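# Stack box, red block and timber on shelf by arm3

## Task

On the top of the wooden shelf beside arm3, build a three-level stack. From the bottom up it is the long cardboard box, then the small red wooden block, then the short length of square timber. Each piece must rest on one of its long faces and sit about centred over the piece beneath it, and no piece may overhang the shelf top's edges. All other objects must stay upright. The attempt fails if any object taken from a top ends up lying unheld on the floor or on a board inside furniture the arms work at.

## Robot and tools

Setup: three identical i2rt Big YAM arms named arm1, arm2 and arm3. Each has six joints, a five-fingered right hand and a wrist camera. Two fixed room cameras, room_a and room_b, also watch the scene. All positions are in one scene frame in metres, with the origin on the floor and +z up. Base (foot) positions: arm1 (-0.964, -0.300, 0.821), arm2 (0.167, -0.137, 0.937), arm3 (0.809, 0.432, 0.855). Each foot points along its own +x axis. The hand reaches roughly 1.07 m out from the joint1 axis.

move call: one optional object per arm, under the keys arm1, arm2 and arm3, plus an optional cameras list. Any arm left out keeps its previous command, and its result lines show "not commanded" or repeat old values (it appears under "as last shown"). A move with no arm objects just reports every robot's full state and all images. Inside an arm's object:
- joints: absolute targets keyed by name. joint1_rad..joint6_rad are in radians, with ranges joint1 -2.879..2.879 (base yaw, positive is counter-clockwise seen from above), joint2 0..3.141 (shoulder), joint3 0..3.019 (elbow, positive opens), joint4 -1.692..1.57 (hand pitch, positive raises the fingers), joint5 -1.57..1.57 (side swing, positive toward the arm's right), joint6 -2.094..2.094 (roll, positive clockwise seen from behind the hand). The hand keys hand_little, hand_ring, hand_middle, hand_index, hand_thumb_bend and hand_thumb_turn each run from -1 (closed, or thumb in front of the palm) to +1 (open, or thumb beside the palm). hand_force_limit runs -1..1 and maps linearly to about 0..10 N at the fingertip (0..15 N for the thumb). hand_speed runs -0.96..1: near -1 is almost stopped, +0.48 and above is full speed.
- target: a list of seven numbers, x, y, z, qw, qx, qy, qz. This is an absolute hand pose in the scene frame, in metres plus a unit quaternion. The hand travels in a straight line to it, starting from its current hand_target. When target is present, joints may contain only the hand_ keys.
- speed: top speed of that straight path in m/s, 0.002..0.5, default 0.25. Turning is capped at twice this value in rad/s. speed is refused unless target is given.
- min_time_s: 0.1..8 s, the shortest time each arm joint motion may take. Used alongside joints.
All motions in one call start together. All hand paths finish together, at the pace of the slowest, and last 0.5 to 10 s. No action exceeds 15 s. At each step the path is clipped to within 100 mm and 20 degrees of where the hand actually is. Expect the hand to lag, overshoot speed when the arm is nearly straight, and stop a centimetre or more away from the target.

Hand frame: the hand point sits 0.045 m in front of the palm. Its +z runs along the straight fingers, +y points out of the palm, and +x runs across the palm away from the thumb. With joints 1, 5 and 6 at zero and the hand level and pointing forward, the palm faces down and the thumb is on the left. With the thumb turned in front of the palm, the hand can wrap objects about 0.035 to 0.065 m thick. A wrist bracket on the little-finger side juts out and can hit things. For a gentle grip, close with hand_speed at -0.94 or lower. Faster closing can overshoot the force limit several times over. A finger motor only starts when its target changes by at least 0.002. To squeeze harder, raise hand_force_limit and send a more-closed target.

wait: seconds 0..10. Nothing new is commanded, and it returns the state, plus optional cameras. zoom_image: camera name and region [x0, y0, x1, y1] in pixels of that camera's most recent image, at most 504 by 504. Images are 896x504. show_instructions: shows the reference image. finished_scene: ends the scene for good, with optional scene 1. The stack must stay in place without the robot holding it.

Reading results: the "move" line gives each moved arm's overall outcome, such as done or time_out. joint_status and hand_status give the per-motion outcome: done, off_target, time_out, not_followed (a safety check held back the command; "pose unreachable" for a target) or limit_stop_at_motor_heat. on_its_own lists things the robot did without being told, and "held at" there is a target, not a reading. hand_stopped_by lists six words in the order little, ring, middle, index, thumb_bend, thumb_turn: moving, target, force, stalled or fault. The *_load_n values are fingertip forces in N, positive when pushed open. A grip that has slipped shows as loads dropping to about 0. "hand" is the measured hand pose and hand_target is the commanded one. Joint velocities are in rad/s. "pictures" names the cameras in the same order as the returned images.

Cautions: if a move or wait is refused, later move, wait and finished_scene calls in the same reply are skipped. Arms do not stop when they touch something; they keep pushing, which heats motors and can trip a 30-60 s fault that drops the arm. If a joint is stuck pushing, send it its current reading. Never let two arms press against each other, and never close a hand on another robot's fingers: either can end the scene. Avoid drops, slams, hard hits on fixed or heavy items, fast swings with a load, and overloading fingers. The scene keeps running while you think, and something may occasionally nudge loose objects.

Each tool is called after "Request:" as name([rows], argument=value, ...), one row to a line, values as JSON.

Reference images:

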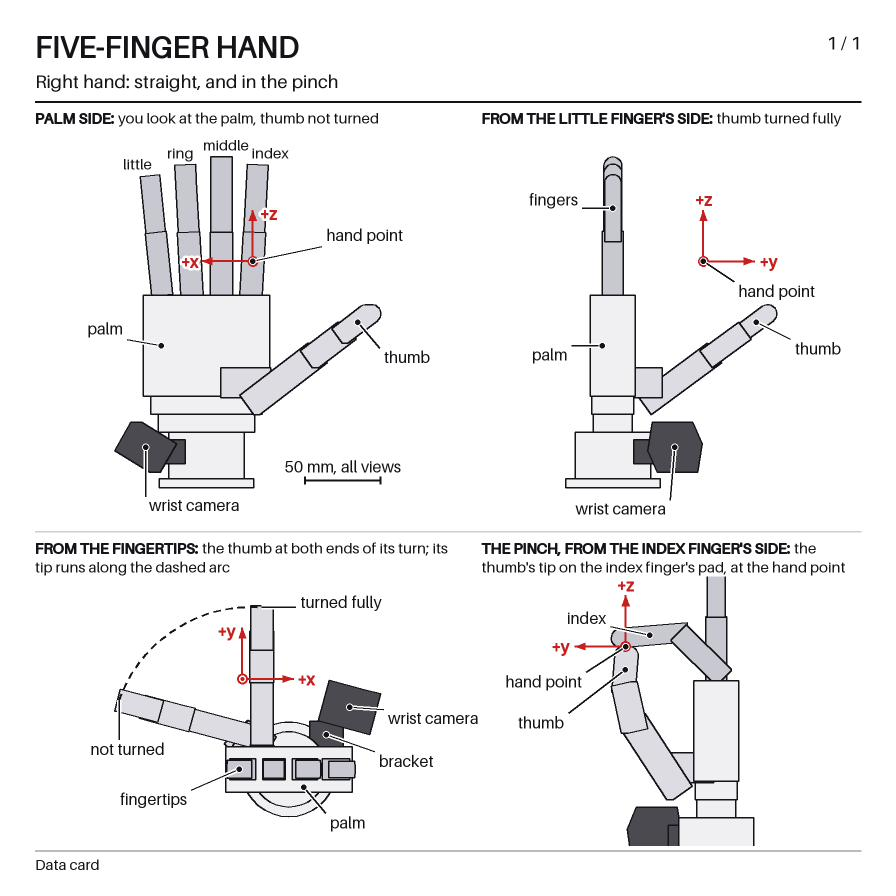

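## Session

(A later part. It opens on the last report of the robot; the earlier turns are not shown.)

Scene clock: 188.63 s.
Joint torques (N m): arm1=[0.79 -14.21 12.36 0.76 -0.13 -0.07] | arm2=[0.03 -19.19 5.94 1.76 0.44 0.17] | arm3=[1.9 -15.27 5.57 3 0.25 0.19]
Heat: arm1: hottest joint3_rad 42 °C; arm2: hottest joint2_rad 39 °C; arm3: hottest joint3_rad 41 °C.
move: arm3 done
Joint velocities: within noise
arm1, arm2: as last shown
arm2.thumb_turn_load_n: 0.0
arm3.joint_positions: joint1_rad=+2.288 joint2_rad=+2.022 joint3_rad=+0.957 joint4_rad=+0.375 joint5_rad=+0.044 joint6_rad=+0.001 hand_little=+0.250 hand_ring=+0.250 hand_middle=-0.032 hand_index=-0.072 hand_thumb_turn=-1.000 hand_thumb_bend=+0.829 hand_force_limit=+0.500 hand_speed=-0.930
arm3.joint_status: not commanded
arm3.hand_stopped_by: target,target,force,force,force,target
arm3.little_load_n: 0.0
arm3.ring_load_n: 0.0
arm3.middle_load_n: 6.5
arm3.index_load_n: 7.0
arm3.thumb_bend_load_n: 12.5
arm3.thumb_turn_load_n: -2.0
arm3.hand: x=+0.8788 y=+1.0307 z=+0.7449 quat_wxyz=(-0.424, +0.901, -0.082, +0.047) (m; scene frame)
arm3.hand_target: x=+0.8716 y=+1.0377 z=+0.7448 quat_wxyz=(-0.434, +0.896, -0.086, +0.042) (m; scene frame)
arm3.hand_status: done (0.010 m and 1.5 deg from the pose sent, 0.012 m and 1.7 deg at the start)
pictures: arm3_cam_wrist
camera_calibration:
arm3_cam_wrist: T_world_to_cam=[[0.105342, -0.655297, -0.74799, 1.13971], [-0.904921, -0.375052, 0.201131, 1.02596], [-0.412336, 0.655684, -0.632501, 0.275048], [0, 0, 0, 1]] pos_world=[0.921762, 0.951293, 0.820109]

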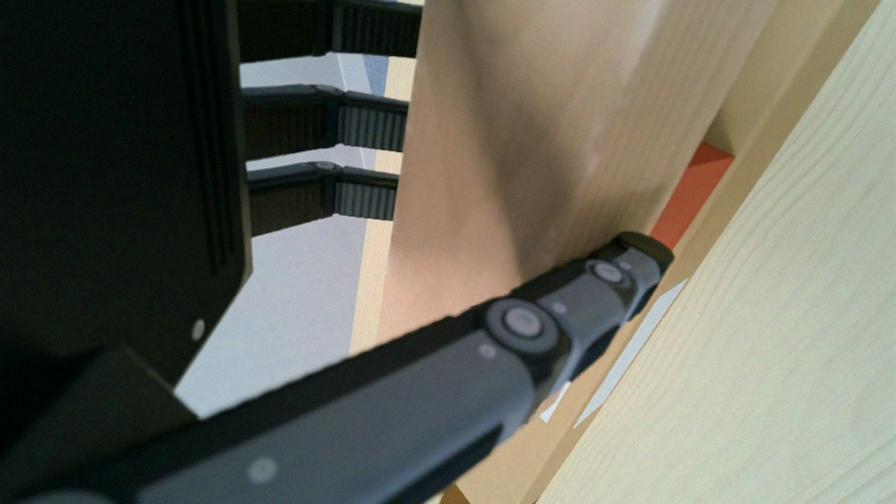

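Request:
move(arm3={"target": [0.8715, 1.038, 0.738, 0.4341, -0.8961, 0.0863, -0.0418], "speed": 0.04}, cameras=["arm3_cam_wrist", "room_b"])

Request:
zoom_image(camera="arm3_cam_wrist", region=[560, 0, 800, 320])

Request:
zoom_image(camera="room_b", region=[510, 155, 670, 215])

Scene clock: 190.13 s.
Joint torques (N m): arm1=[0.79 -14.15 12.36 0.76 -0.13 -0.07] | arm2=[-0.26 -18.9 5.87 1.8 0.46 0.18] | arm3=[1.9 -14.45 5.63 2.82 0.25 0.15]
Heat: arm1: hottest joint3_rad 42 °C; arm2: hottest joint2_rad 39 °C; arm3: hottest joint3_rad 41 °C.
move: arm3 off_target
Joint velocities: within noise
arm1, arm2: as last shown
arm1.thumb_turn_load_n: 0.5
arm3.joint_positions: joint1_rad=+2.288 joint2_rad=+2.028 joint3_rad=+0.957 joint4_rad=+0.395 joint5_rad=+0.044 joint6_rad=+0.012 hand_little=+0.250 hand_ring=+0.250 hand_middle=-0.032 hand_index=-0.072 hand_thumb_turn=-1.000 hand_thumb_bend=+0.829 hand_force_limit=+0.500 hand_speed=-0.930
arm3.joint_status: not commanded
arm3.hand_stopped_by: target,target,force,force,force,target
arm3.little_load_n: 0.0
arm3.ring_load_n: 0.0
arm3.middle_load_n: 6.5
arm3.index_load_n: 7.0
arm3.thumb_bend_load_n: 12.5
arm3.thumb_turn_load_n: -3.0
arm3.hand: x=+0.8787 y=+1.0338 z=+0.7450 quat_wxyz=(-0.430, +0.897, -0.087, +0.045) (m; scene frame)
arm3.hand_target: x=+0.8712 y=+1.0380 z=+0.7388 quat_wxyz=(-0.434, +0.896, -0.089, +0.040) (m; scene frame)
arm3.hand_status: off_target (0.011 m and 0.6 deg from the pose sent, 0.012 m and 1.5 deg at the start)
pictures: arm3_cam_wrist, room_b
camera_calibration:
arm3_cam_wrist: T_world_to_cam=[[0.0962514, -0.644516, -0.758509, 1.1465], [-0.906299, -0.371817, 0.200933, 1.02504], [-0.411531, 0.668095, -0.619912, 0.250097], [0, 0, 0, 1]] pos_world=[0.921565, 0.952974, 0.8187]

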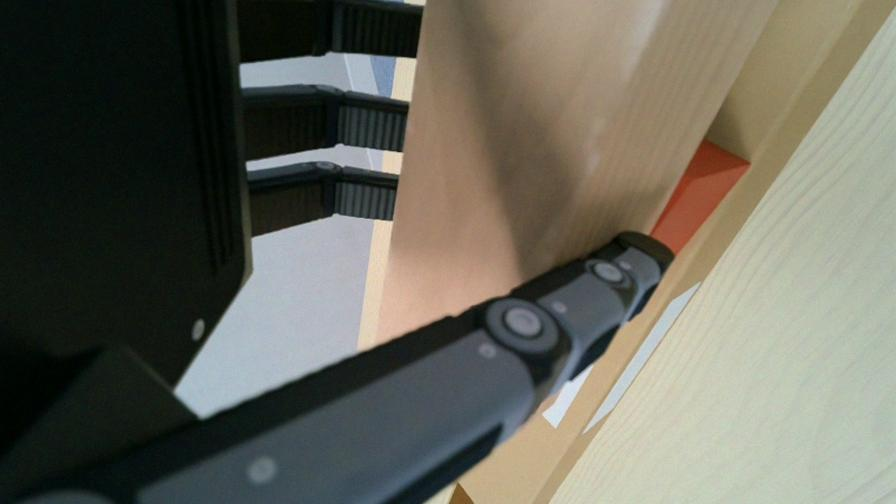

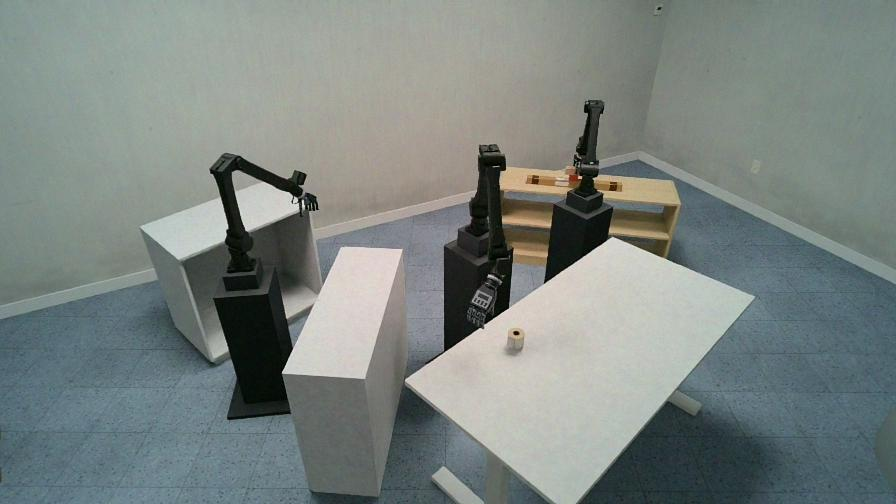

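Scaled by 1.575.

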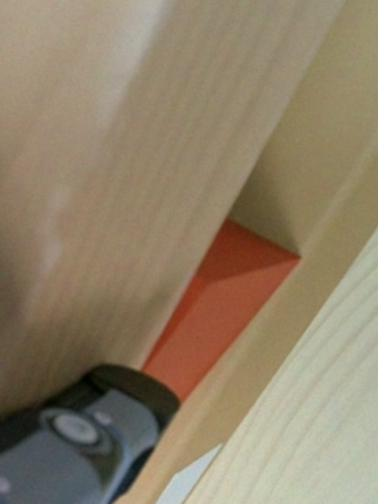

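Scaled by 3.150.

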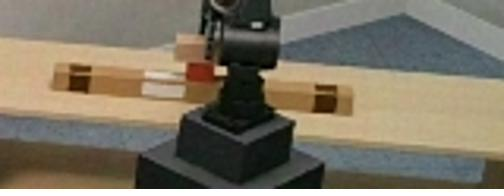

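Request:
zoom_image(camera="room_b", region=[555, 160, 595, 190])

Request:
zoom_image(camera="room_b", region=[520, 160, 630, 200])

Scaled by 12.600.

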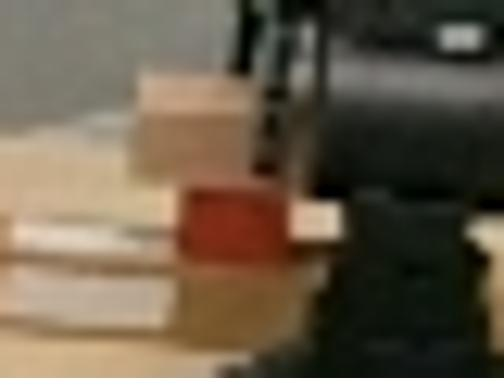

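Scaled by 4.582.

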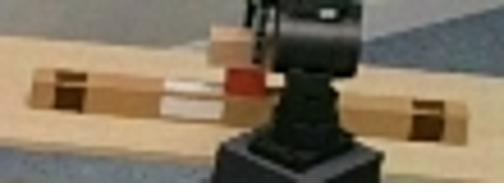

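Request:
move(arm3={"target": [0.8715, 1.036, 0.757, 0.4341, -0.8961, 0.0863, -0.0418], "speed": 0.04})

Request:
move(arm3={"target": [0.8605, 1.0385, 0.753, 0.4341, -0.8961, 0.0863, -0.0418], "speed": 0.04}, cameras=["arm3_cam_wrist", "room_b"])

Request:
zoom_image(camera="arm3_cam_wrist", region=[560, 0, 800, 320])

Request:
zoom_image(camera="room_b", region=[555, 160, 595, 190])

Scene clock: 192.37 s.
Joint torques (N m): arm1=[0.79 -14.21 12.37 0.77 -0.13 -0.07] | arm2=[0.62 -19.08 5.83 1.85 0.43 0.19] | arm3=[1.85 -18.55 4.98 1.47 0.24 0.09]
Heat: arm1: hottest joint3_rad 42 °C; arm2: hottest joint2_rad 39 °C; arm3: hottest joint3_rad 41 °C.
move: arm3 off_target
Joint velocities: within noise
arm1, arm2: as last shown
arm1.thumb_turn_load_n: 0.0
arm3.joint_positions: joint1_rad=+2.288 joint2_rad=+2.025 joint3_rad=+0.957 joint4_rad=+0.388 joint5_rad=+0.044 joint6_rad=+0.006 hand_little=+0.250 hand_ring=+0.250 hand_middle=-0.032 hand_index=-0.072 hand_thumb_turn=-1.000 hand_thumb_bend=+0.829 hand_force_limit=+0.500 hand_speed=-0.930
arm3.joint_status: not commanded
arm3.hand_stopped_by: target,target,force,force,force,target
arm3.little_load_n: 0.0
arm3.ring_load_n: 0.0
arm3.middle_load_n: 6.5
arm3.index_load_n: 7.5
arm3.thumb_bend_load_n: 12.5
arm3.thumb_turn_load_n: -2.0
arm3.hand: x=+0.8789 y=+1.0327 z=+0.7453 quat_wxyz=(-0.428, +0.899, -0.084, +0.046) (m; scene frame)
arm3.hand_target: x=+0.8720 y=+1.0359 z=+0.7563 quat_wxyz=(-0.434, +0.896, -0.083, +0.043) (m; scene frame)
arm3.hand_status: off_target (0.014 m and 0.9 deg from the pose sent, 0.014 m and 0.6 deg at the start)
pictures: none

Scene clock: 193.40 s.
Joint torques (N m): arm1=[0.79 -14.21 12.36 0.76 -0.13 -0.07] | arm2=[-0.44 -19.43 5.78 1.73 0.43 0.19] | arm3=[1.96 -17.44 5.29 1.69 0.3 0.21]
Heat: arm1: hottest joint3_rad 42 °C; arm2: hottest joint2_rad 39 °C; arm3: hottest joint3_rad 41 °C.
move: arm3 off_target
Joint velocities: within noise
arm1, arm2: as last shown
arm3.joint_positions: joint1_rad=+2.309 joint2_rad=+2.025 joint3_rad=+0.957 joint4_rad=+0.388 joint5_rad=+0.061 joint6_rad=+0.012 hand_little=+0.250 hand_ring=+0.250 hand_middle=-0.032 hand_index=-0.072 hand_thumb_turn=-1.000 hand_thumb_bend=+0.829 hand_force_limit=+0.500 hand_speed=-0.930
arm3.joint_status: not commanded
arm3.hand_stopped_by: target,target,force,force,force,target
arm3.little_load_n: 0.0
arm3.ring_load_n: 0.0
arm3.middle_load_n: 6.5
arm3.index_load_n: 7.5
arm3.thumb_bend_load_n: 12.5
arm3.thumb_turn_load_n: -2.0
arm3.hand: x=+0.8689 y=+1.0341 z=+0.7454 quat_wxyz=(-0.428, +0.899, -0.081, +0.048) (m; scene frame)
arm3.hand_target: x=+0.8608 y=+1.0385 z=+0.7528 quat_wxyz=(-0.434, +0.896, -0.085, +0.042) (m; scene frame)
arm3.hand_status: off_target (0.012 m and 1.2 deg from the pose sent, 0.021 m and 0.9 deg at the start)
pictures: arm3_cam_wrist, room_b
camera_calibration:
arm3_cam_wrist: T_world_to_cam=[[0.10913, -0.648154, -0.753649, 1.13682], [-0.905094, -0.378252, 0.194244, 1.02685], [-0.41097, 0.660925, -0.627918, 0.258962], [0, 0, 0, 1]] pos_world=[0.911759, 0.954087, 0.819911]

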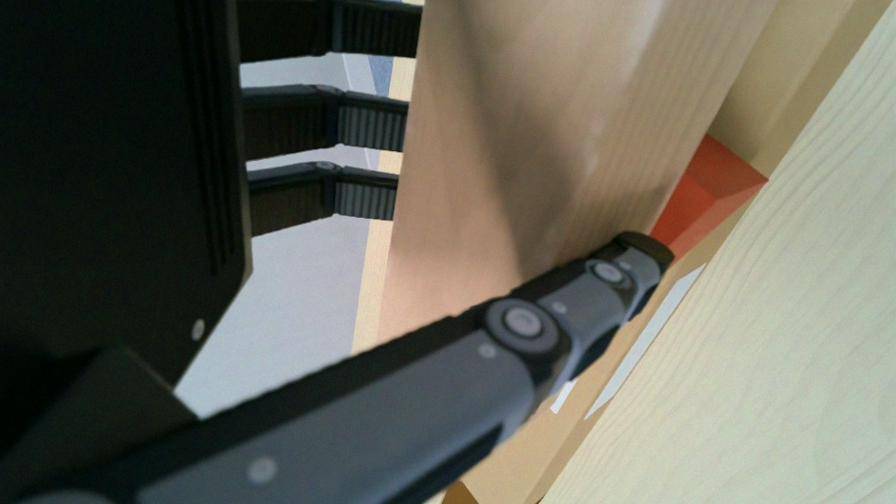

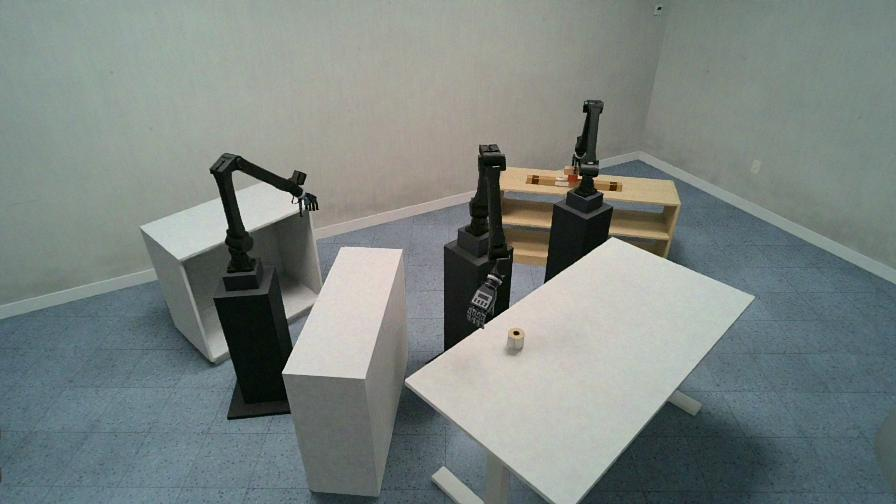

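Scaled by 1.575.

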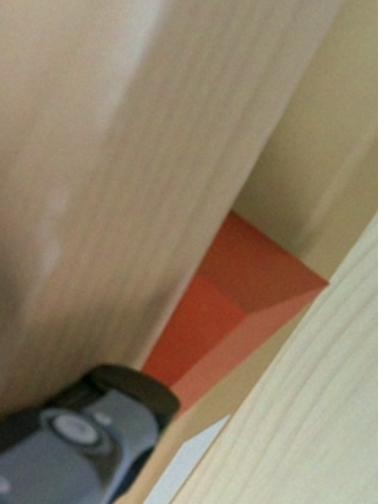

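Scaled by 12.600.

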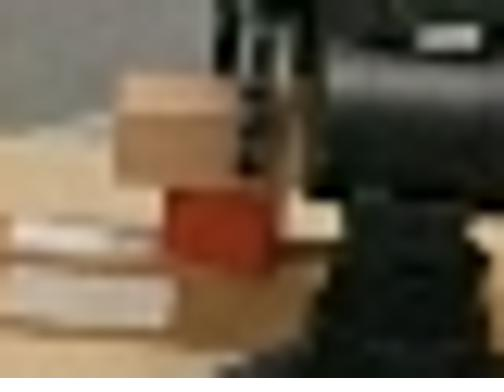

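Request:
move(arm3={"target": [0.867, 1.036, 0.83, 0.4341, -0.8961, 0.0863, -0.0418], "speed": 0.08}, cameras=["arm3_cam_wrist", "room_b", "room_a"])

Request:
zoom_image(camera="arm3_cam_wrist", region=[560, 0, 896, 330])

Request:
zoom_image(camera="room_b", region=[555, 160, 595, 190])

Request:
zoom_image(camera="room_a", region=[110, 320, 210, 430])

Scene clock: 195.40 s.
Joint torques (N m): arm1=[0.79 -14.21 12.37 0.76 -0.13 -0.07] | arm2=[-0.26 -19.19 5.89 1.94 0.42 0.17] | arm3=[1.03 -17.08 7.32 1.44 0 0.15]
Heat: arm1: hottest joint3_rad 42 °C; arm2: hottest joint2_rad 39 °C; arm3: hottest joint3_rad 41 °C.
move: arm3 off_target
Joint velocities: within noise
arm1: as last shown
arm1.thumb_turn_load_n: -0.5
arm2.joint_positions: joint1_rad=-0.597 joint2_rad=+1.915 joint3_rad=+0.971 joint4_rad=+0.111 joint5_rad=+0.575 joint6_rad=+0.516 hand_little=+0.250 hand_ring=+0.250 hand_middle=+0.280 hand_index=+0.280 hand_thumb_turn=-1.000 hand_thumb_bend=+1.000 hand_force_limit=+0.200 hand_speed=-0.850
arm2.joint_status: not commanded
arm2.hand_stopped_by: target,target,target,target,target,target
arm2.little_load_n: 0.0
arm2.ring_load_n: 0.0
arm2.middle_load_n: 0.0
arm2.index_load_n: 0.0
arm2.thumb_bend_load_n: 0.0
arm2.thumb_turn_load_n: 0.0
arm2.hand: x=+0.1871 y=-0.7294 z=+0.8686 quat_wxyz=(+0.142, -0.270, -0.858, +0.412) (m; scene frame)
arm2.hand_target: x=+0.1893 y=-0.7310 z=+0.8805 quat_wxyz=(+0.136, -0.277, -0.854, +0.419) (m; scene frame)
arm2.hand_status: not commanded
arm3.joint_positions: joint1_rad=+2.309 joint2_rad=+1.849 joint3_rad=+0.952 joint4_rad=+0.203 joint5_rad=+0.061 joint6_rad=+0.012 hand_little=+0.250 hand_ring=+0.250 hand_middle=-0.032 hand_index=-0.072 hand_thumb_turn=-1.000 hand_thumb_bend=+0.829 hand_force_limit=+0.500 hand_speed=-0.930
arm3.joint_status: not commanded
arm3.hand_stopped_by: target,target,force,force,force,target
arm3.little_load_n: 0.0
arm3.ring_load_n: 0.0
arm3.middle_load_n: 6.5
arm3.index_load_n: 7.5
arm3.thumb_bend_load_n: 12.5
arm3.thumb_turn_load_n: -2.0
arm3.hand: x=+0.8689 y=+1.0279 z=+0.8147 quat_wxyz=(-0.423, +0.901, -0.081, +0.048) (m; scene frame)
arm3.hand_target: x=+0.8676 y=+1.0365 z=+0.8299 quat_wxyz=(-0.434, +0.896, -0.087, +0.043) (m; scene frame)
arm3.hand_status: off_target (0.017 m and 1.7 deg from the pose sent, 0.085 m and 1.2 deg at the start)
pictures: arm3_cam_wrist, room_a, room_b
camera_calibration:
arm3_cam_wrist: T_world_to_cam=[[0.108055, -0.657269, -0.74587, 1.189], [-0.904709, -0.376017, 0.200284, 1.0034], [-0.4121, 0.653153, -0.635268, 0.321656], [0, 0, 0, 1]] pos_world=[0.91186, 0.948697, 0.890212]

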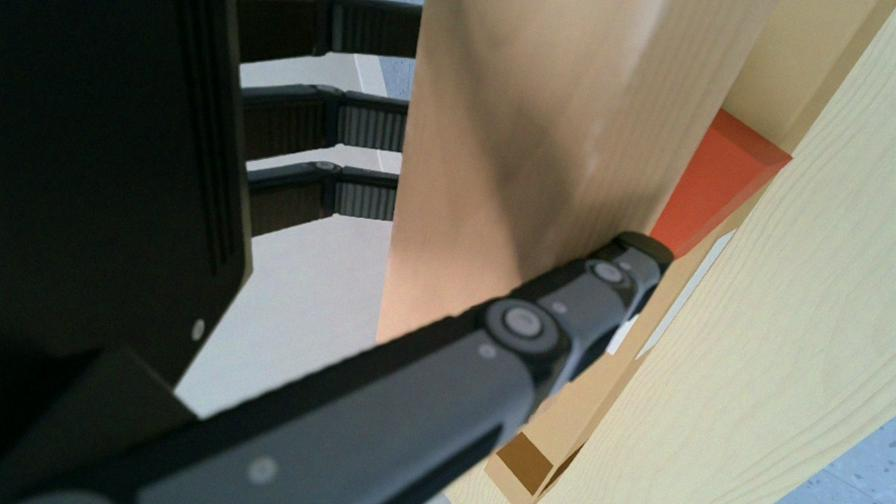

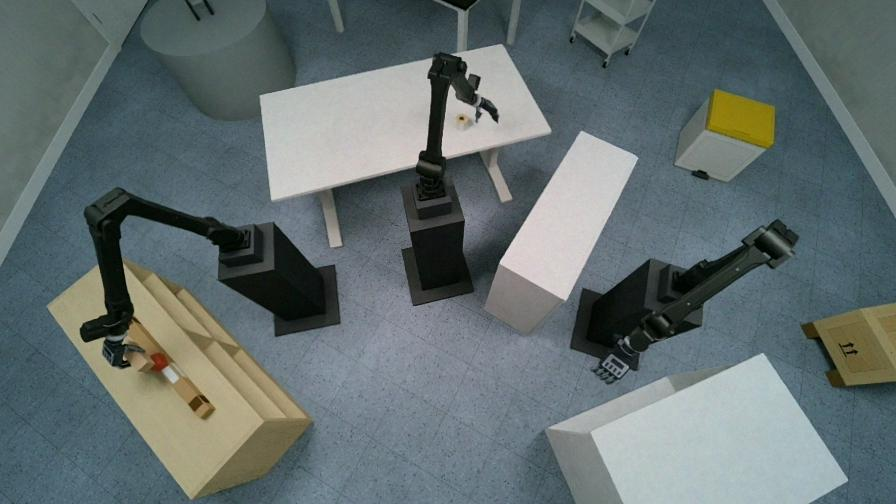

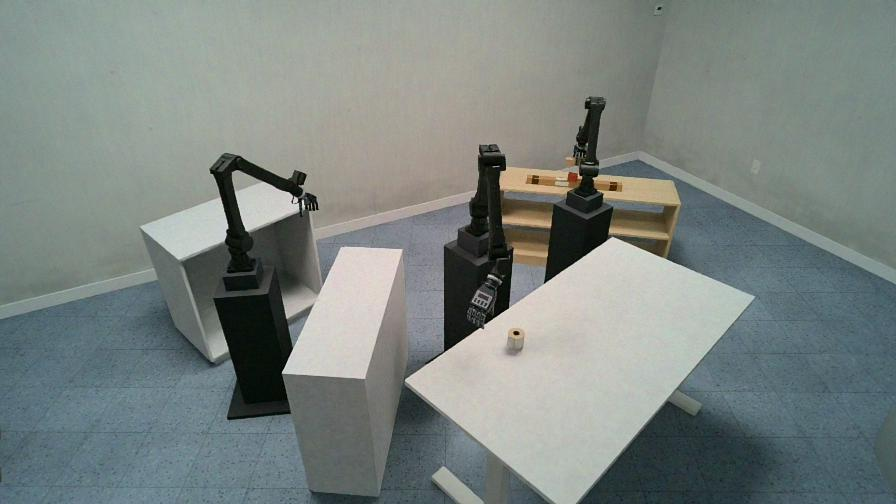

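Scaled by 1.500.

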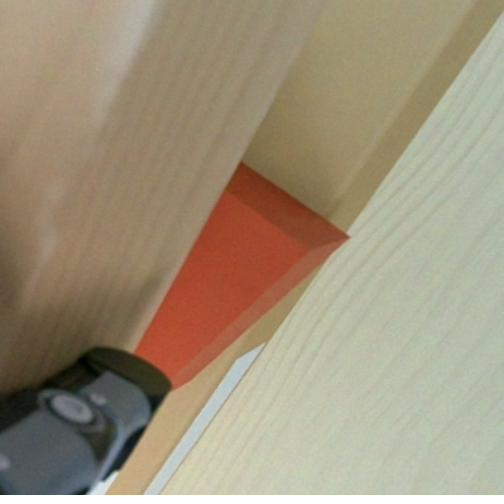

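Scaled by 12.600.

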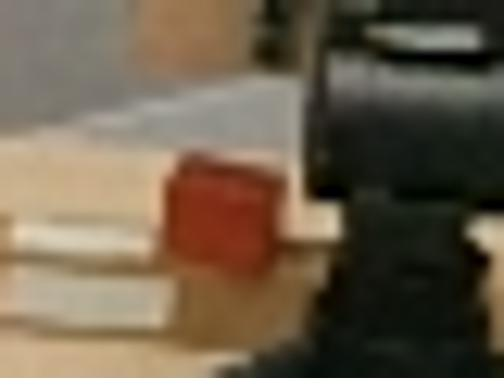

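Scaled by 4.582.

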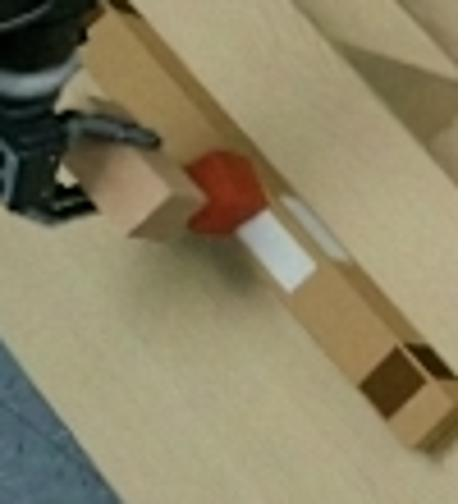

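Request:
move(arm3={"target": [0.857, 1.039, 0.765, 0.4341, -0.8961, 0.0863, -0.0418], "speed": 0.08}, cameras=["arm3_cam_wrist", "room_b"])

Request:
zoom_image(camera="arm3_cam_wrist", region=[560, 0, 800, 320])

Request:
zoom_image(camera="room_b", region=[555, 160, 595, 190])

Scene clock: 197.97 s.
Joint torques (N m): arm1=[0.79 -14.21 12.36 0.75 -0.13 -0.07] | arm2=[0.21 -18.73 5.93 1.78 0.45 0.15] | arm3=[1.96 -15.44 5.74 2.99 0.31 0.22]
Heat: arm1: hottest joint3_rad 42 °C; arm2: hottest joint2_rad 39 °C; arm3: hottest joint3_rad 41 °C.
move: arm3 off_target
Joint velocities: within noise
arm1, arm2: as last shown
arm1.thumb_turn_load_n: 0.0
arm3.joint_positions: joint1_rad=+2.317 joint2_rad=+1.975 joint3_rad=+0.952 joint4_rad=+0.328 joint5_rad=+0.064 joint6_rad=+0.018 hand_little=+0.250 hand_ring=+0.250 hand_middle=-0.032 hand_index=-0.072 hand_thumb_turn=-1.000 hand_thumb_bend=+0.829 hand_force_limit=+0.500 hand_speed=-0.930
arm3.joint_status: not commanded
arm3.hand_stopped_by: target,target,force,force,force,target
arm3.little_load_n: 0.0
arm3.ring_load_n: 0.0
arm3.middle_load_n: 6.5
arm3.index_load_n: 7.5
arm3.thumb_bend_load_n: 12.5
arm3.thumb_turn_load_n: -2.0
arm3.hand: x=+0.8643 y=+1.0309 z=+0.7631 quat_wxyz=(-0.422, +0.902, -0.081, +0.046) (m; scene frame)
arm3.hand_target: x=+0.8565 y=+1.0383 z=+0.7650 quat_wxyz=(-0.433, +0.896, -0.086, +0.041) (m; scene frame)
arm3.hand_status: off_target (0.011 m and 1.7 deg from the pose sent, 0.052 m and 1.7 deg at the start)
pictures: arm3_cam_wrist, room_b
camera_calibration:
arm3_cam_wrist: T_world_to_cam=[[0.106824, -0.657709, -0.745659, 1.15437], [-0.903606, -0.377113, 0.203181, 1.00868], [-0.414832, 0.652077, -0.634594, 0.287888], [0, 0, 0, 1]] pos_world=[0.907563, 0.951899, 0.838509]

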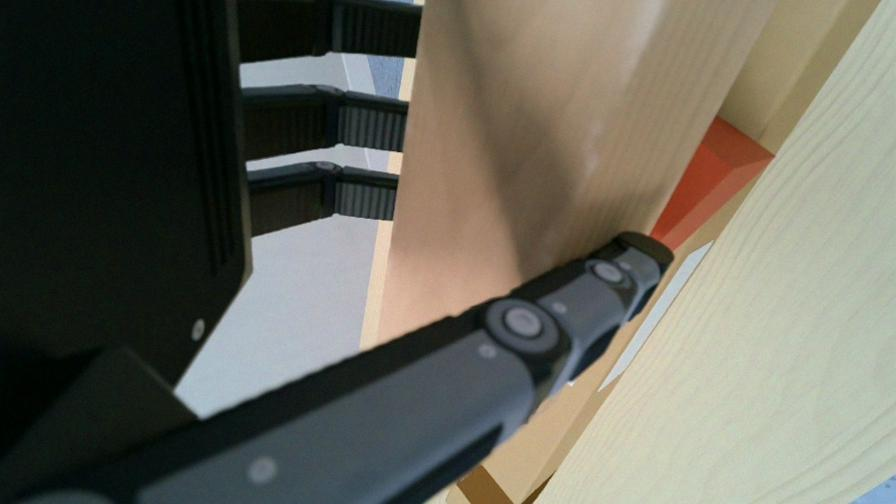

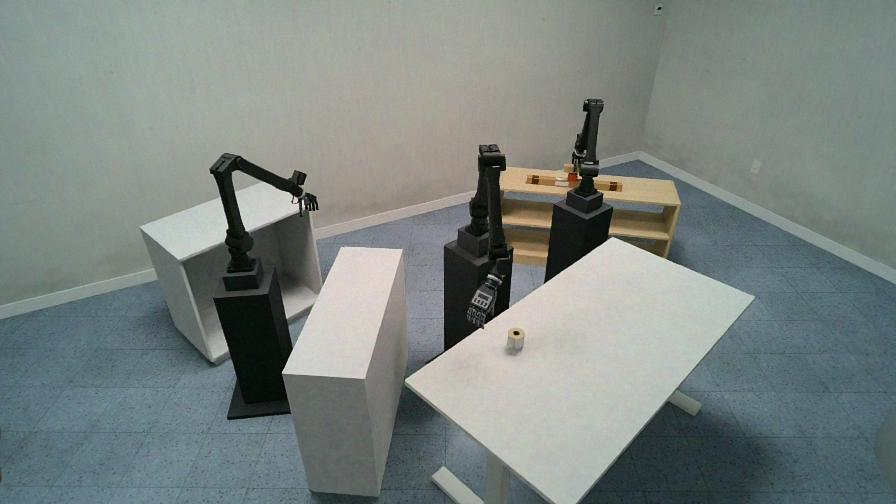

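Scaled by 1.575.

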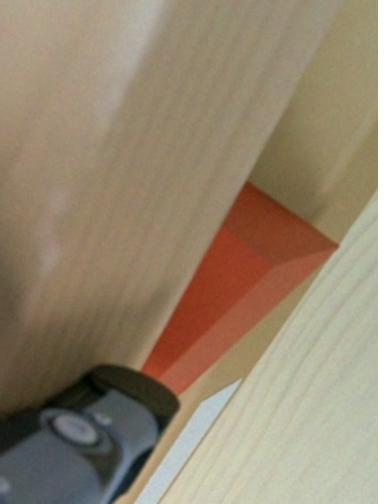

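Scaled by 12.600.

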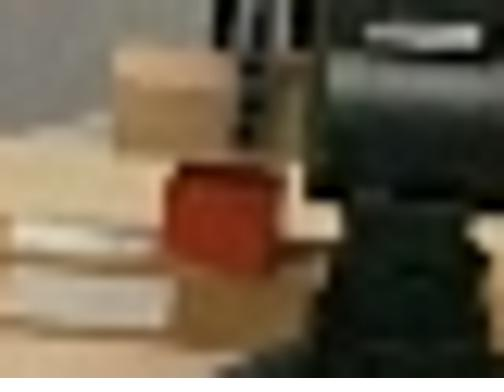

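Request:
move(arm3={"target": [0.853, 1.0375, 0.751, 0.4341, -0.8961, 0.0863, -0.0418], "speed": 0.05})

Request:
move(arm3={"target": [0.853, 1.037, 0.743, 0.4341, -0.8961, 0.0863, -0.0418], "speed": 0.04}, cameras=["arm3_cam_wrist", "room_b"])

Request:
zoom_image(camera="arm3_cam_wrist", region=[560, 0, 800, 320])

Request:
zoom_image(camera="room_b", region=[555, 160, 595, 190])

Scene clock: 199.43 s.
Joint torques (N m): arm1=[0.79 -14.21 12.37 0.76 -0.13 -0.07] | arm2=[-0.03 -19.19 5.63 1.73 0.45 0.2] | arm3=[1.96 -15.44 5.26 3.06 0.32 0.2]
Heat: arm1: hottest joint3_rad 42 °C; arm2: hottest joint2_rad 39 °C; arm3: hottest joint3_rad 41 °C.
move: arm3 done
Joint velocities: within noise
arm1.joint_positions: joint1_rad=-0.606 joint2_rad=+1.573 joint3_rad=+0.876 joint4_rad=-0.018 joint5_rad=-0.217 joint6_rad=-0.156 hand_little=+0.250 hand_ring=+0.250 hand_middle=+0.280 hand_index=+0.280 hand_thumb_turn=-1.000 hand_thumb_bend=+1.000 hand_force_limit=+0.200 hand_speed=-0.850
arm1.joint_status: not commanded
arm1.hand_stopped_by: target,target,target,target,target,target
arm1.little_load_n: 0.0
arm1.ring_load_n: 0.0
arm1.middle_load_n: 0.0
arm1.index_load_n: 0.0
arm1.thumb_bend_load_n: 0.0
arm1.thumb_turn_load_n: 0.0
arm1.hand: x=-0.7795 y=+0.2081 z=+0.8639 quat_wxyz=(-0.421, +0.902, -0.093, +0.034) (m; scene frame)
arm1.hand_target: x=-0.7726 y=+0.2290 z=+0.8958 quat_wxyz=(-0.445, +0.890, -0.085, +0.042) (m; scene frame)
arm1.hand_status: not commanded
arm2: as last shown
arm3.joint_positions: joint1_rad=+2.323 joint2_rad=+2.005 joint3_rad=+0.952 joint4_rad=+0.364 joint5_rad=+0.072 joint6_rad=+0.023 hand_little=+0.250 hand_ring=+0.250 hand_middle=-0.032 hand_index=-0.072 hand_thumb_turn=-1.000 hand_thumb_bend=+0.829 hand_force_limit=+0.500 hand_speed=-0.930
arm3.joint_status: not commanded
arm3.hand_stopped_by: target,target,force,force,force,target
arm3.little_load_n: 0.0
arm3.ring_load_n: 0.0
arm3.middle_load_n: 6.5
arm3.index_load_n: 7.5
arm3.thumb_bend_load_n: 12.5
arm3.thumb_turn_load_n: -2.0
arm3.hand: x=+0.8618 y=+1.0324 z=+0.7516 quat_wxyz=(-0.425, +0.900, -0.082, +0.048) (m; scene frame)
arm3.hand_target: x=+0.8535 y=+1.0375 z=+0.7514 quat_wxyz=(-0.434, +0.896, -0.086, +0.042) (m; scene frame)
arm3.hand_status: done (0.010 m and 1.4 deg from the pose sent, 0.018 m and 1.7 deg at the start)
pictures: none

Scene clock: 200.40 s.
Joint torques (N m): arm1=[0.79 -14.21 12.36 0.76 -0.13 -0.07] | arm2=[0.15 -19.19 5.81 1.83 0.47 0.17] | arm3=[1.96 -15.27 5.15 3 0.31 0.19]
Heat: arm1: hottest joint3_rad 42 °C; arm2: hottest joint2_rad 39 °C; arm3: hottest joint3_rad 41 °C.
move: arm3 done
Joint velocities: within noise
arm1, arm2: as last shown
arm3.joint_positions: joint1_rad=+2.323 joint2_rad=+2.022 joint3_rad=+0.952 joint4_rad=+0.383 joint5_rad=+0.072 joint6_rad=+0.024 hand_little=+0.250 hand_ring=+0.250 hand_middle=-0.032 hand_index=-0.072 hand_thumb_turn=-1.000 hand_thumb_bend=+0.829 hand_force_limit=+0.500 hand_speed=-0.930
arm3.joint_status: not commanded
arm3.hand_stopped_by: target,target,force,force,force,target
arm3.little_load_n: 0.0
arm3.ring_load_n: 0.0
arm3.middle_load_n: 6.0
arm3.index_load_n: 7.5
arm3.thumb_bend_load_n: 12.5
arm3.thumb_turn_load_n: -2.0
arm3.hand: x=+0.8617 y=+1.0324 z=+0.7450 quat_wxyz=(-0.426, +0.900, -0.082, +0.047) (m; scene frame)
arm3.hand_target: x=+0.8533 y=+1.0365 z=+0.7429 quat_wxyz=(-0.433, +0.896, -0.086, +0.042) (m; scene frame)
arm3.hand_status: done (0.010 m and 1.3 deg from the pose sent, 0.013 m and 1.4 deg at the start)
pictures: arm3_cam_wrist, room_b
camera_calibration:
arm3_cam_wrist: T_world_to_cam=[[0.105164, -0.652132, -0.750776, 1.14158], [-0.905264, -0.375275, 0.199164, 1.01307], [-0.411629, 0.658705, -0.629817, 0.261197], [0, 0, 0, 1]] pos_world=[0.904561, 0.952589, 0.819809]

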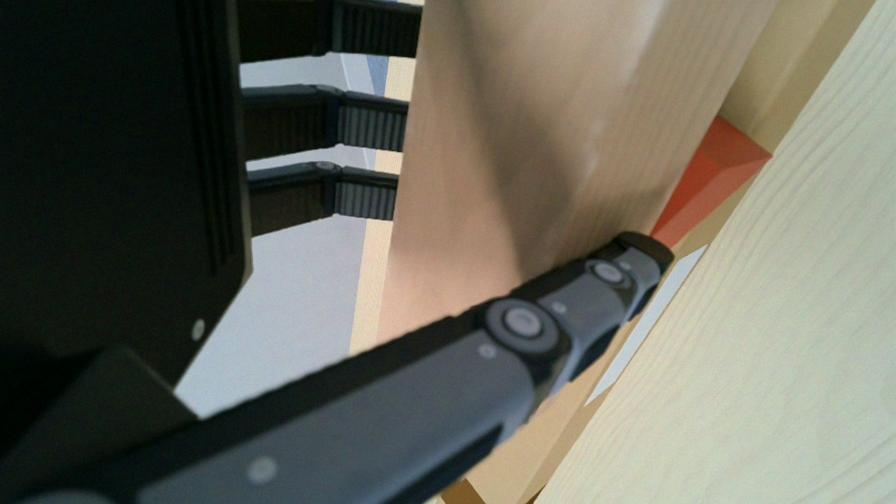

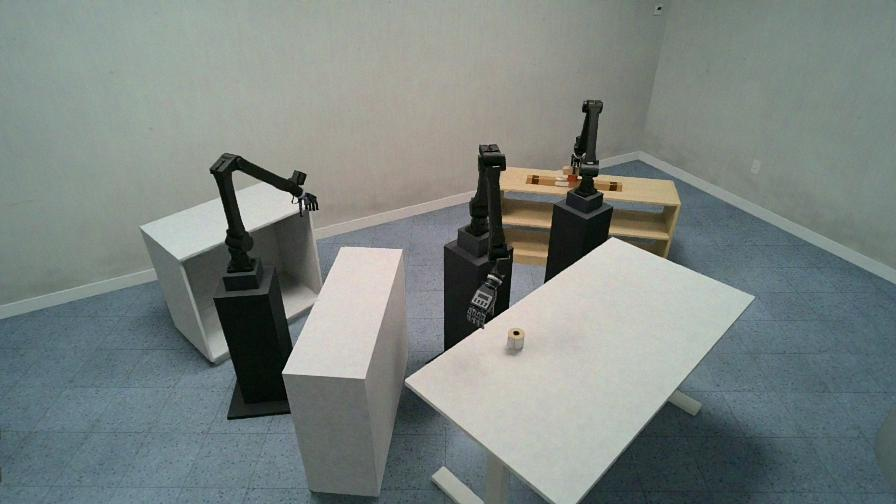

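Scaled by 1.575.

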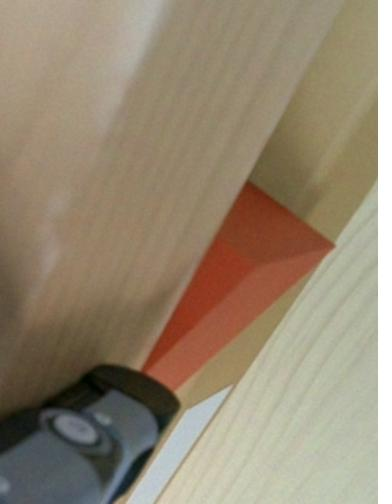

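Scaled by 12.600.

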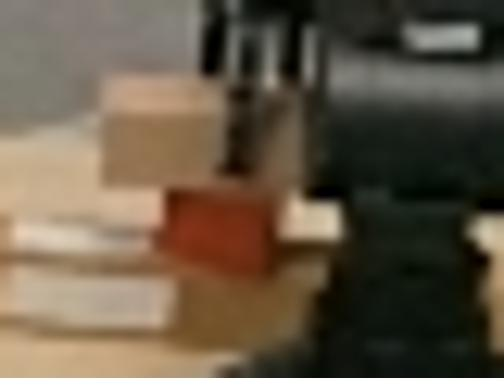

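Request:
move(arm3={"target": [0.853, 1.034, 0.738, 0.4341, -0.8961, 0.0863, -0.0418], "speed": 0.04}, cameras=["arm3_cam_wrist"])

Request:
zoom_image(camera="arm3_cam_wrist", region=[560, 0, 800, 320])

Scene clock: 201.80 s.
Joint torques (N m): arm1=[0.79 -14.21 12.38 0.76 -0.14 -0.07] | arm2=[-0.26 -19.43 5.83 1.73 0.43 0.14] | arm3=[1.96 -14.62 4.98 2.86 0.31 0.18]
Heat: arm1: hottest joint3_rad 42 °C; arm2: hottest joint2_rad 39 °C; arm3: hottest joint3_rad 41 °C.
move: arm3 off_target
Joint velocities: within noise
arm1, arm2: as last shown
arm2.middle_load_n: -0.5
arm3.joint_positions: joint1_rad=+2.323 joint2_rad=+2.025 joint3_rad=+0.946 joint4_rad=+0.404 joint5_rad=+0.072 joint6_rad=+0.032 hand_little=+0.250 hand_ring=+0.250 hand_middle=-0.032 hand_index=-0.072 hand_thumb_turn=-1.000 hand_thumb_bend=+0.829 hand_force_limit=+0.500 hand_speed=-0.930
arm3.joint_status: not commanded
arm3.hand_stopped_by: target,target,force,force,force,target
arm3.little_load_n: 0.0
arm3.ring_load_n: 0.0
arm3.middle_load_n: 6.5
arm3.index_load_n: 7.5
arm3.thumb_bend_load_n: 12.5
arm3.thumb_turn_load_n: -2.5
arm3.hand: x=+0.8613 y=+1.0332 z=+0.7449 quat_wxyz=(-0.432, +0.897, -0.086, +0.046) (m; scene frame)
arm3.hand_target: x=+0.8528 y=+1.0342 z=+0.7385 quat_wxyz=(-0.434, +0.895, -0.089, +0.040) (m; scene frame)
arm3.hand_status: off_target (0.011 m and 0.5 deg from the pose sent, 0.011 m and 1.3 deg at the start)
pictures: arm3_cam_wrist
camera_calibration:
arm3_cam_wrist: T_world_to_cam=[[0.0986108, -0.642528, -0.759891, 1.14453], [-0.906242, -0.37344, 0.19816, 1.0128], [-0.411097, 0.669105, -0.619111, 0.241277], [0, 0, 0, 1]] pos_world=[0.904164, 0.952174, 0.818402]

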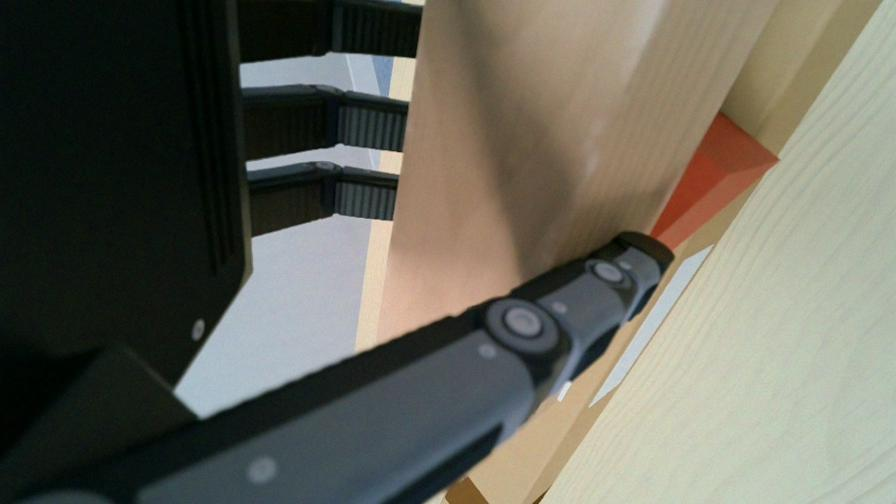

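Scaled by 1.575.

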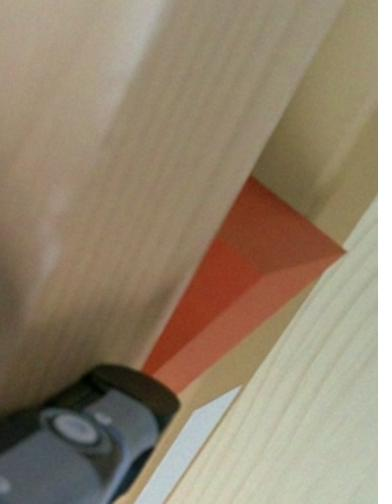

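Request:
move(arm3={"target": [0.853, 1.034, 0.746, 0.4341, -0.8961, 0.0863, -0.0418], "speed": 0.04})

Request:
move(arm3={"joints": {"hand_speed": -0.9, "hand_index": 0.28, "hand_middle": 0.28, "hand_thumb_bend": 1.0}}, cameras=["arm3_cam_wrist", "room_b"])

Request:
zoom_image(camera="room_b", region=[555, 160, 595, 190])

Scene clock: 203.07 s.
Joint torques (N m): arm1=[0.85 -14.15 12.37 0.76 -0.13 -0.07] | arm2=[0.15 -19.37 5.76 1.92 0.39 0.17] | arm3=[2.02 -16.44 4.89 2.06 0.31 0.11]
Heat: arm1: hottest joint3_rad 42 °C; arm2: hottest joint2_rad 39 °C; arm3: hottest joint3_rad 40 °C.
move: arm3 done
Joint velocities: within noise
arm1, arm2: as last shown
arm2.middle_load_n: 0.0
arm3.joint_positions: joint1_rad=+2.323 joint2_rad=+2.025 joint3_rad=+0.946 joint4_rad=+0.404 joint5_rad=+0.072 joint6_rad=+0.032 hand_little=+0.250 hand_ring=+0.250 hand_middle=-0.032 hand_index=-0.072 hand_thumb_turn=-1.000 hand_thumb_bend=+0.829 hand_force_limit=+0.500 hand_speed=-0.930
arm3.joint_status: not commanded
arm3.hand_stopped_by: target,target,force,force,force,target
arm3.little_load_n: 0.0
arm3.ring_load_n: 0.0
arm3.middle_load_n: 6.5
arm3.index_load_n: 7.5
arm3.thumb_bend_load_n: 12.5
arm3.thumb_turn_load_n: -2.5
arm3.hand: x=+0.8613 y=+1.0332 z=+0.7449 quat_wxyz=(-0.432, +0.897, -0.086, +0.046) (m; scene frame)
arm3.hand_target: x=+0.8531 y=+1.0341 z=+0.7461 quat_wxyz=(-0.434, +0.896, -0.086, +0.042) (m; scene frame)
arm3.hand_status: done (0.008 m and 0.5 deg from the pose sent, 0.008 m and 0.5 deg at the start)
pictures: none

Scene clock: 204.80 s.
Joint torques (N m): arm1=[0.79 -14.21 12.36 0.75 -0.13 -0.07] | arm2=[-0.03 -18.9 5.9 1.62 0.45 0.15] | arm3=[1.96 -16.44 4.93 2.06 0.31 0.11]
Heat: arm1: hottest joint3_rad 42 °C; arm2: hottest joint2_rad 39 °C; arm3: hottest joint3_rad 40 °C.
move: arm3 done
Joint velocities: within noise
arm1, arm2: as last shown
arm3.joint_positions: joint1_rad=+2.323 joint2_rad=+2.025 joint3_rad=+0.945 joint4_rad=+0.404 joint5_rad=+0.072 joint6_rad=+0.032 hand_little=+0.250 hand_ring=+0.250 hand_middle=+0.280 hand_index=+0.280 hand_thumb_turn=-1.000 hand_thumb_bend=+1.000 hand_force_limit=+0.500 hand_speed=-0.900
arm3.joint_status: all done
arm3.hand_stopped_by: target,target,target,target,target,target
arm3.little_load_n: 0.0
arm3.ring_load_n: 0.0
arm3.middle_load_n: 0.0
arm3.index_load_n: 0.0
arm3.thumb_bend_load_n: 0.0
arm3.thumb_turn_load_n: 0.0
arm3.hand: x=+0.8612 y=+1.0323 z=+0.7443 quat_wxyz=(-0.431, +0.897, -0.086, +0.046) (m; scene frame)
arm3.hand_target: x=+0.8531 y=+1.0336 z=+0.7457 quat_wxyz=(-0.434, +0.896, -0.086, +0.042) (m; scene frame)
arm3.hand_status: not commanded
pictures: arm3_cam_wrist, room_b
camera_calibration:
arm3_cam_wrist: T_world_to_cam=[[0.0985054, -0.643674, -0.758933, 1.14419], [-0.906192, -0.373177, 0.198884, 1.01164], [-0.411233, 0.668148, -0.620053, 0.243259], [0, 0, 0, 1]] pos_world=[0.904064, 0.951475, 0.818002]

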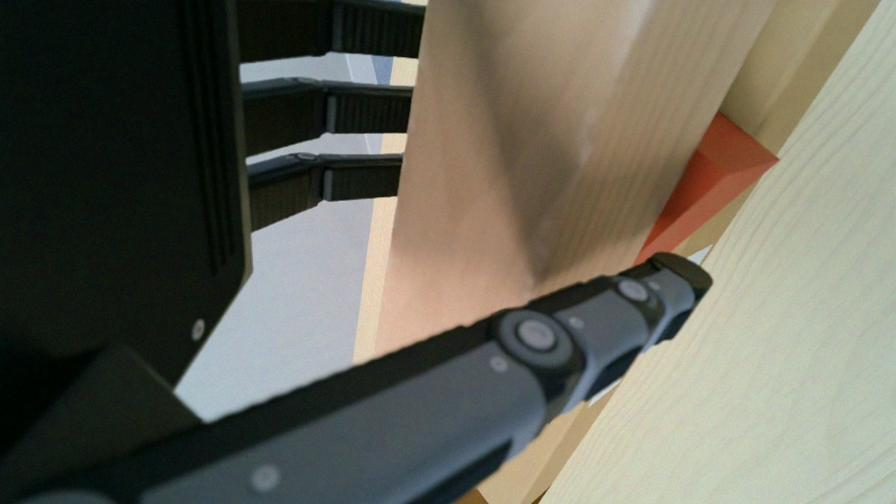

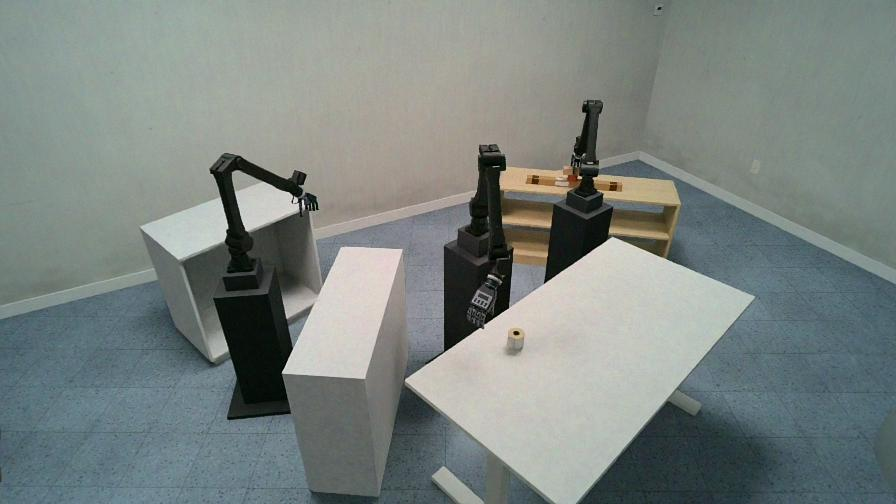

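Scaled by 12.600.

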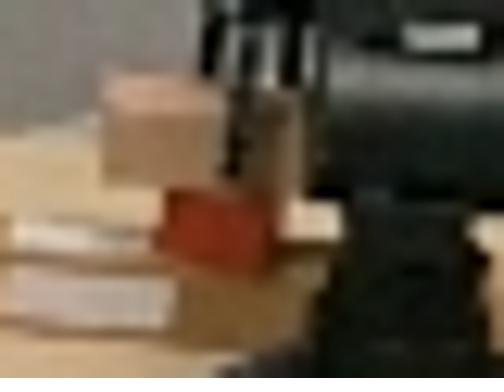

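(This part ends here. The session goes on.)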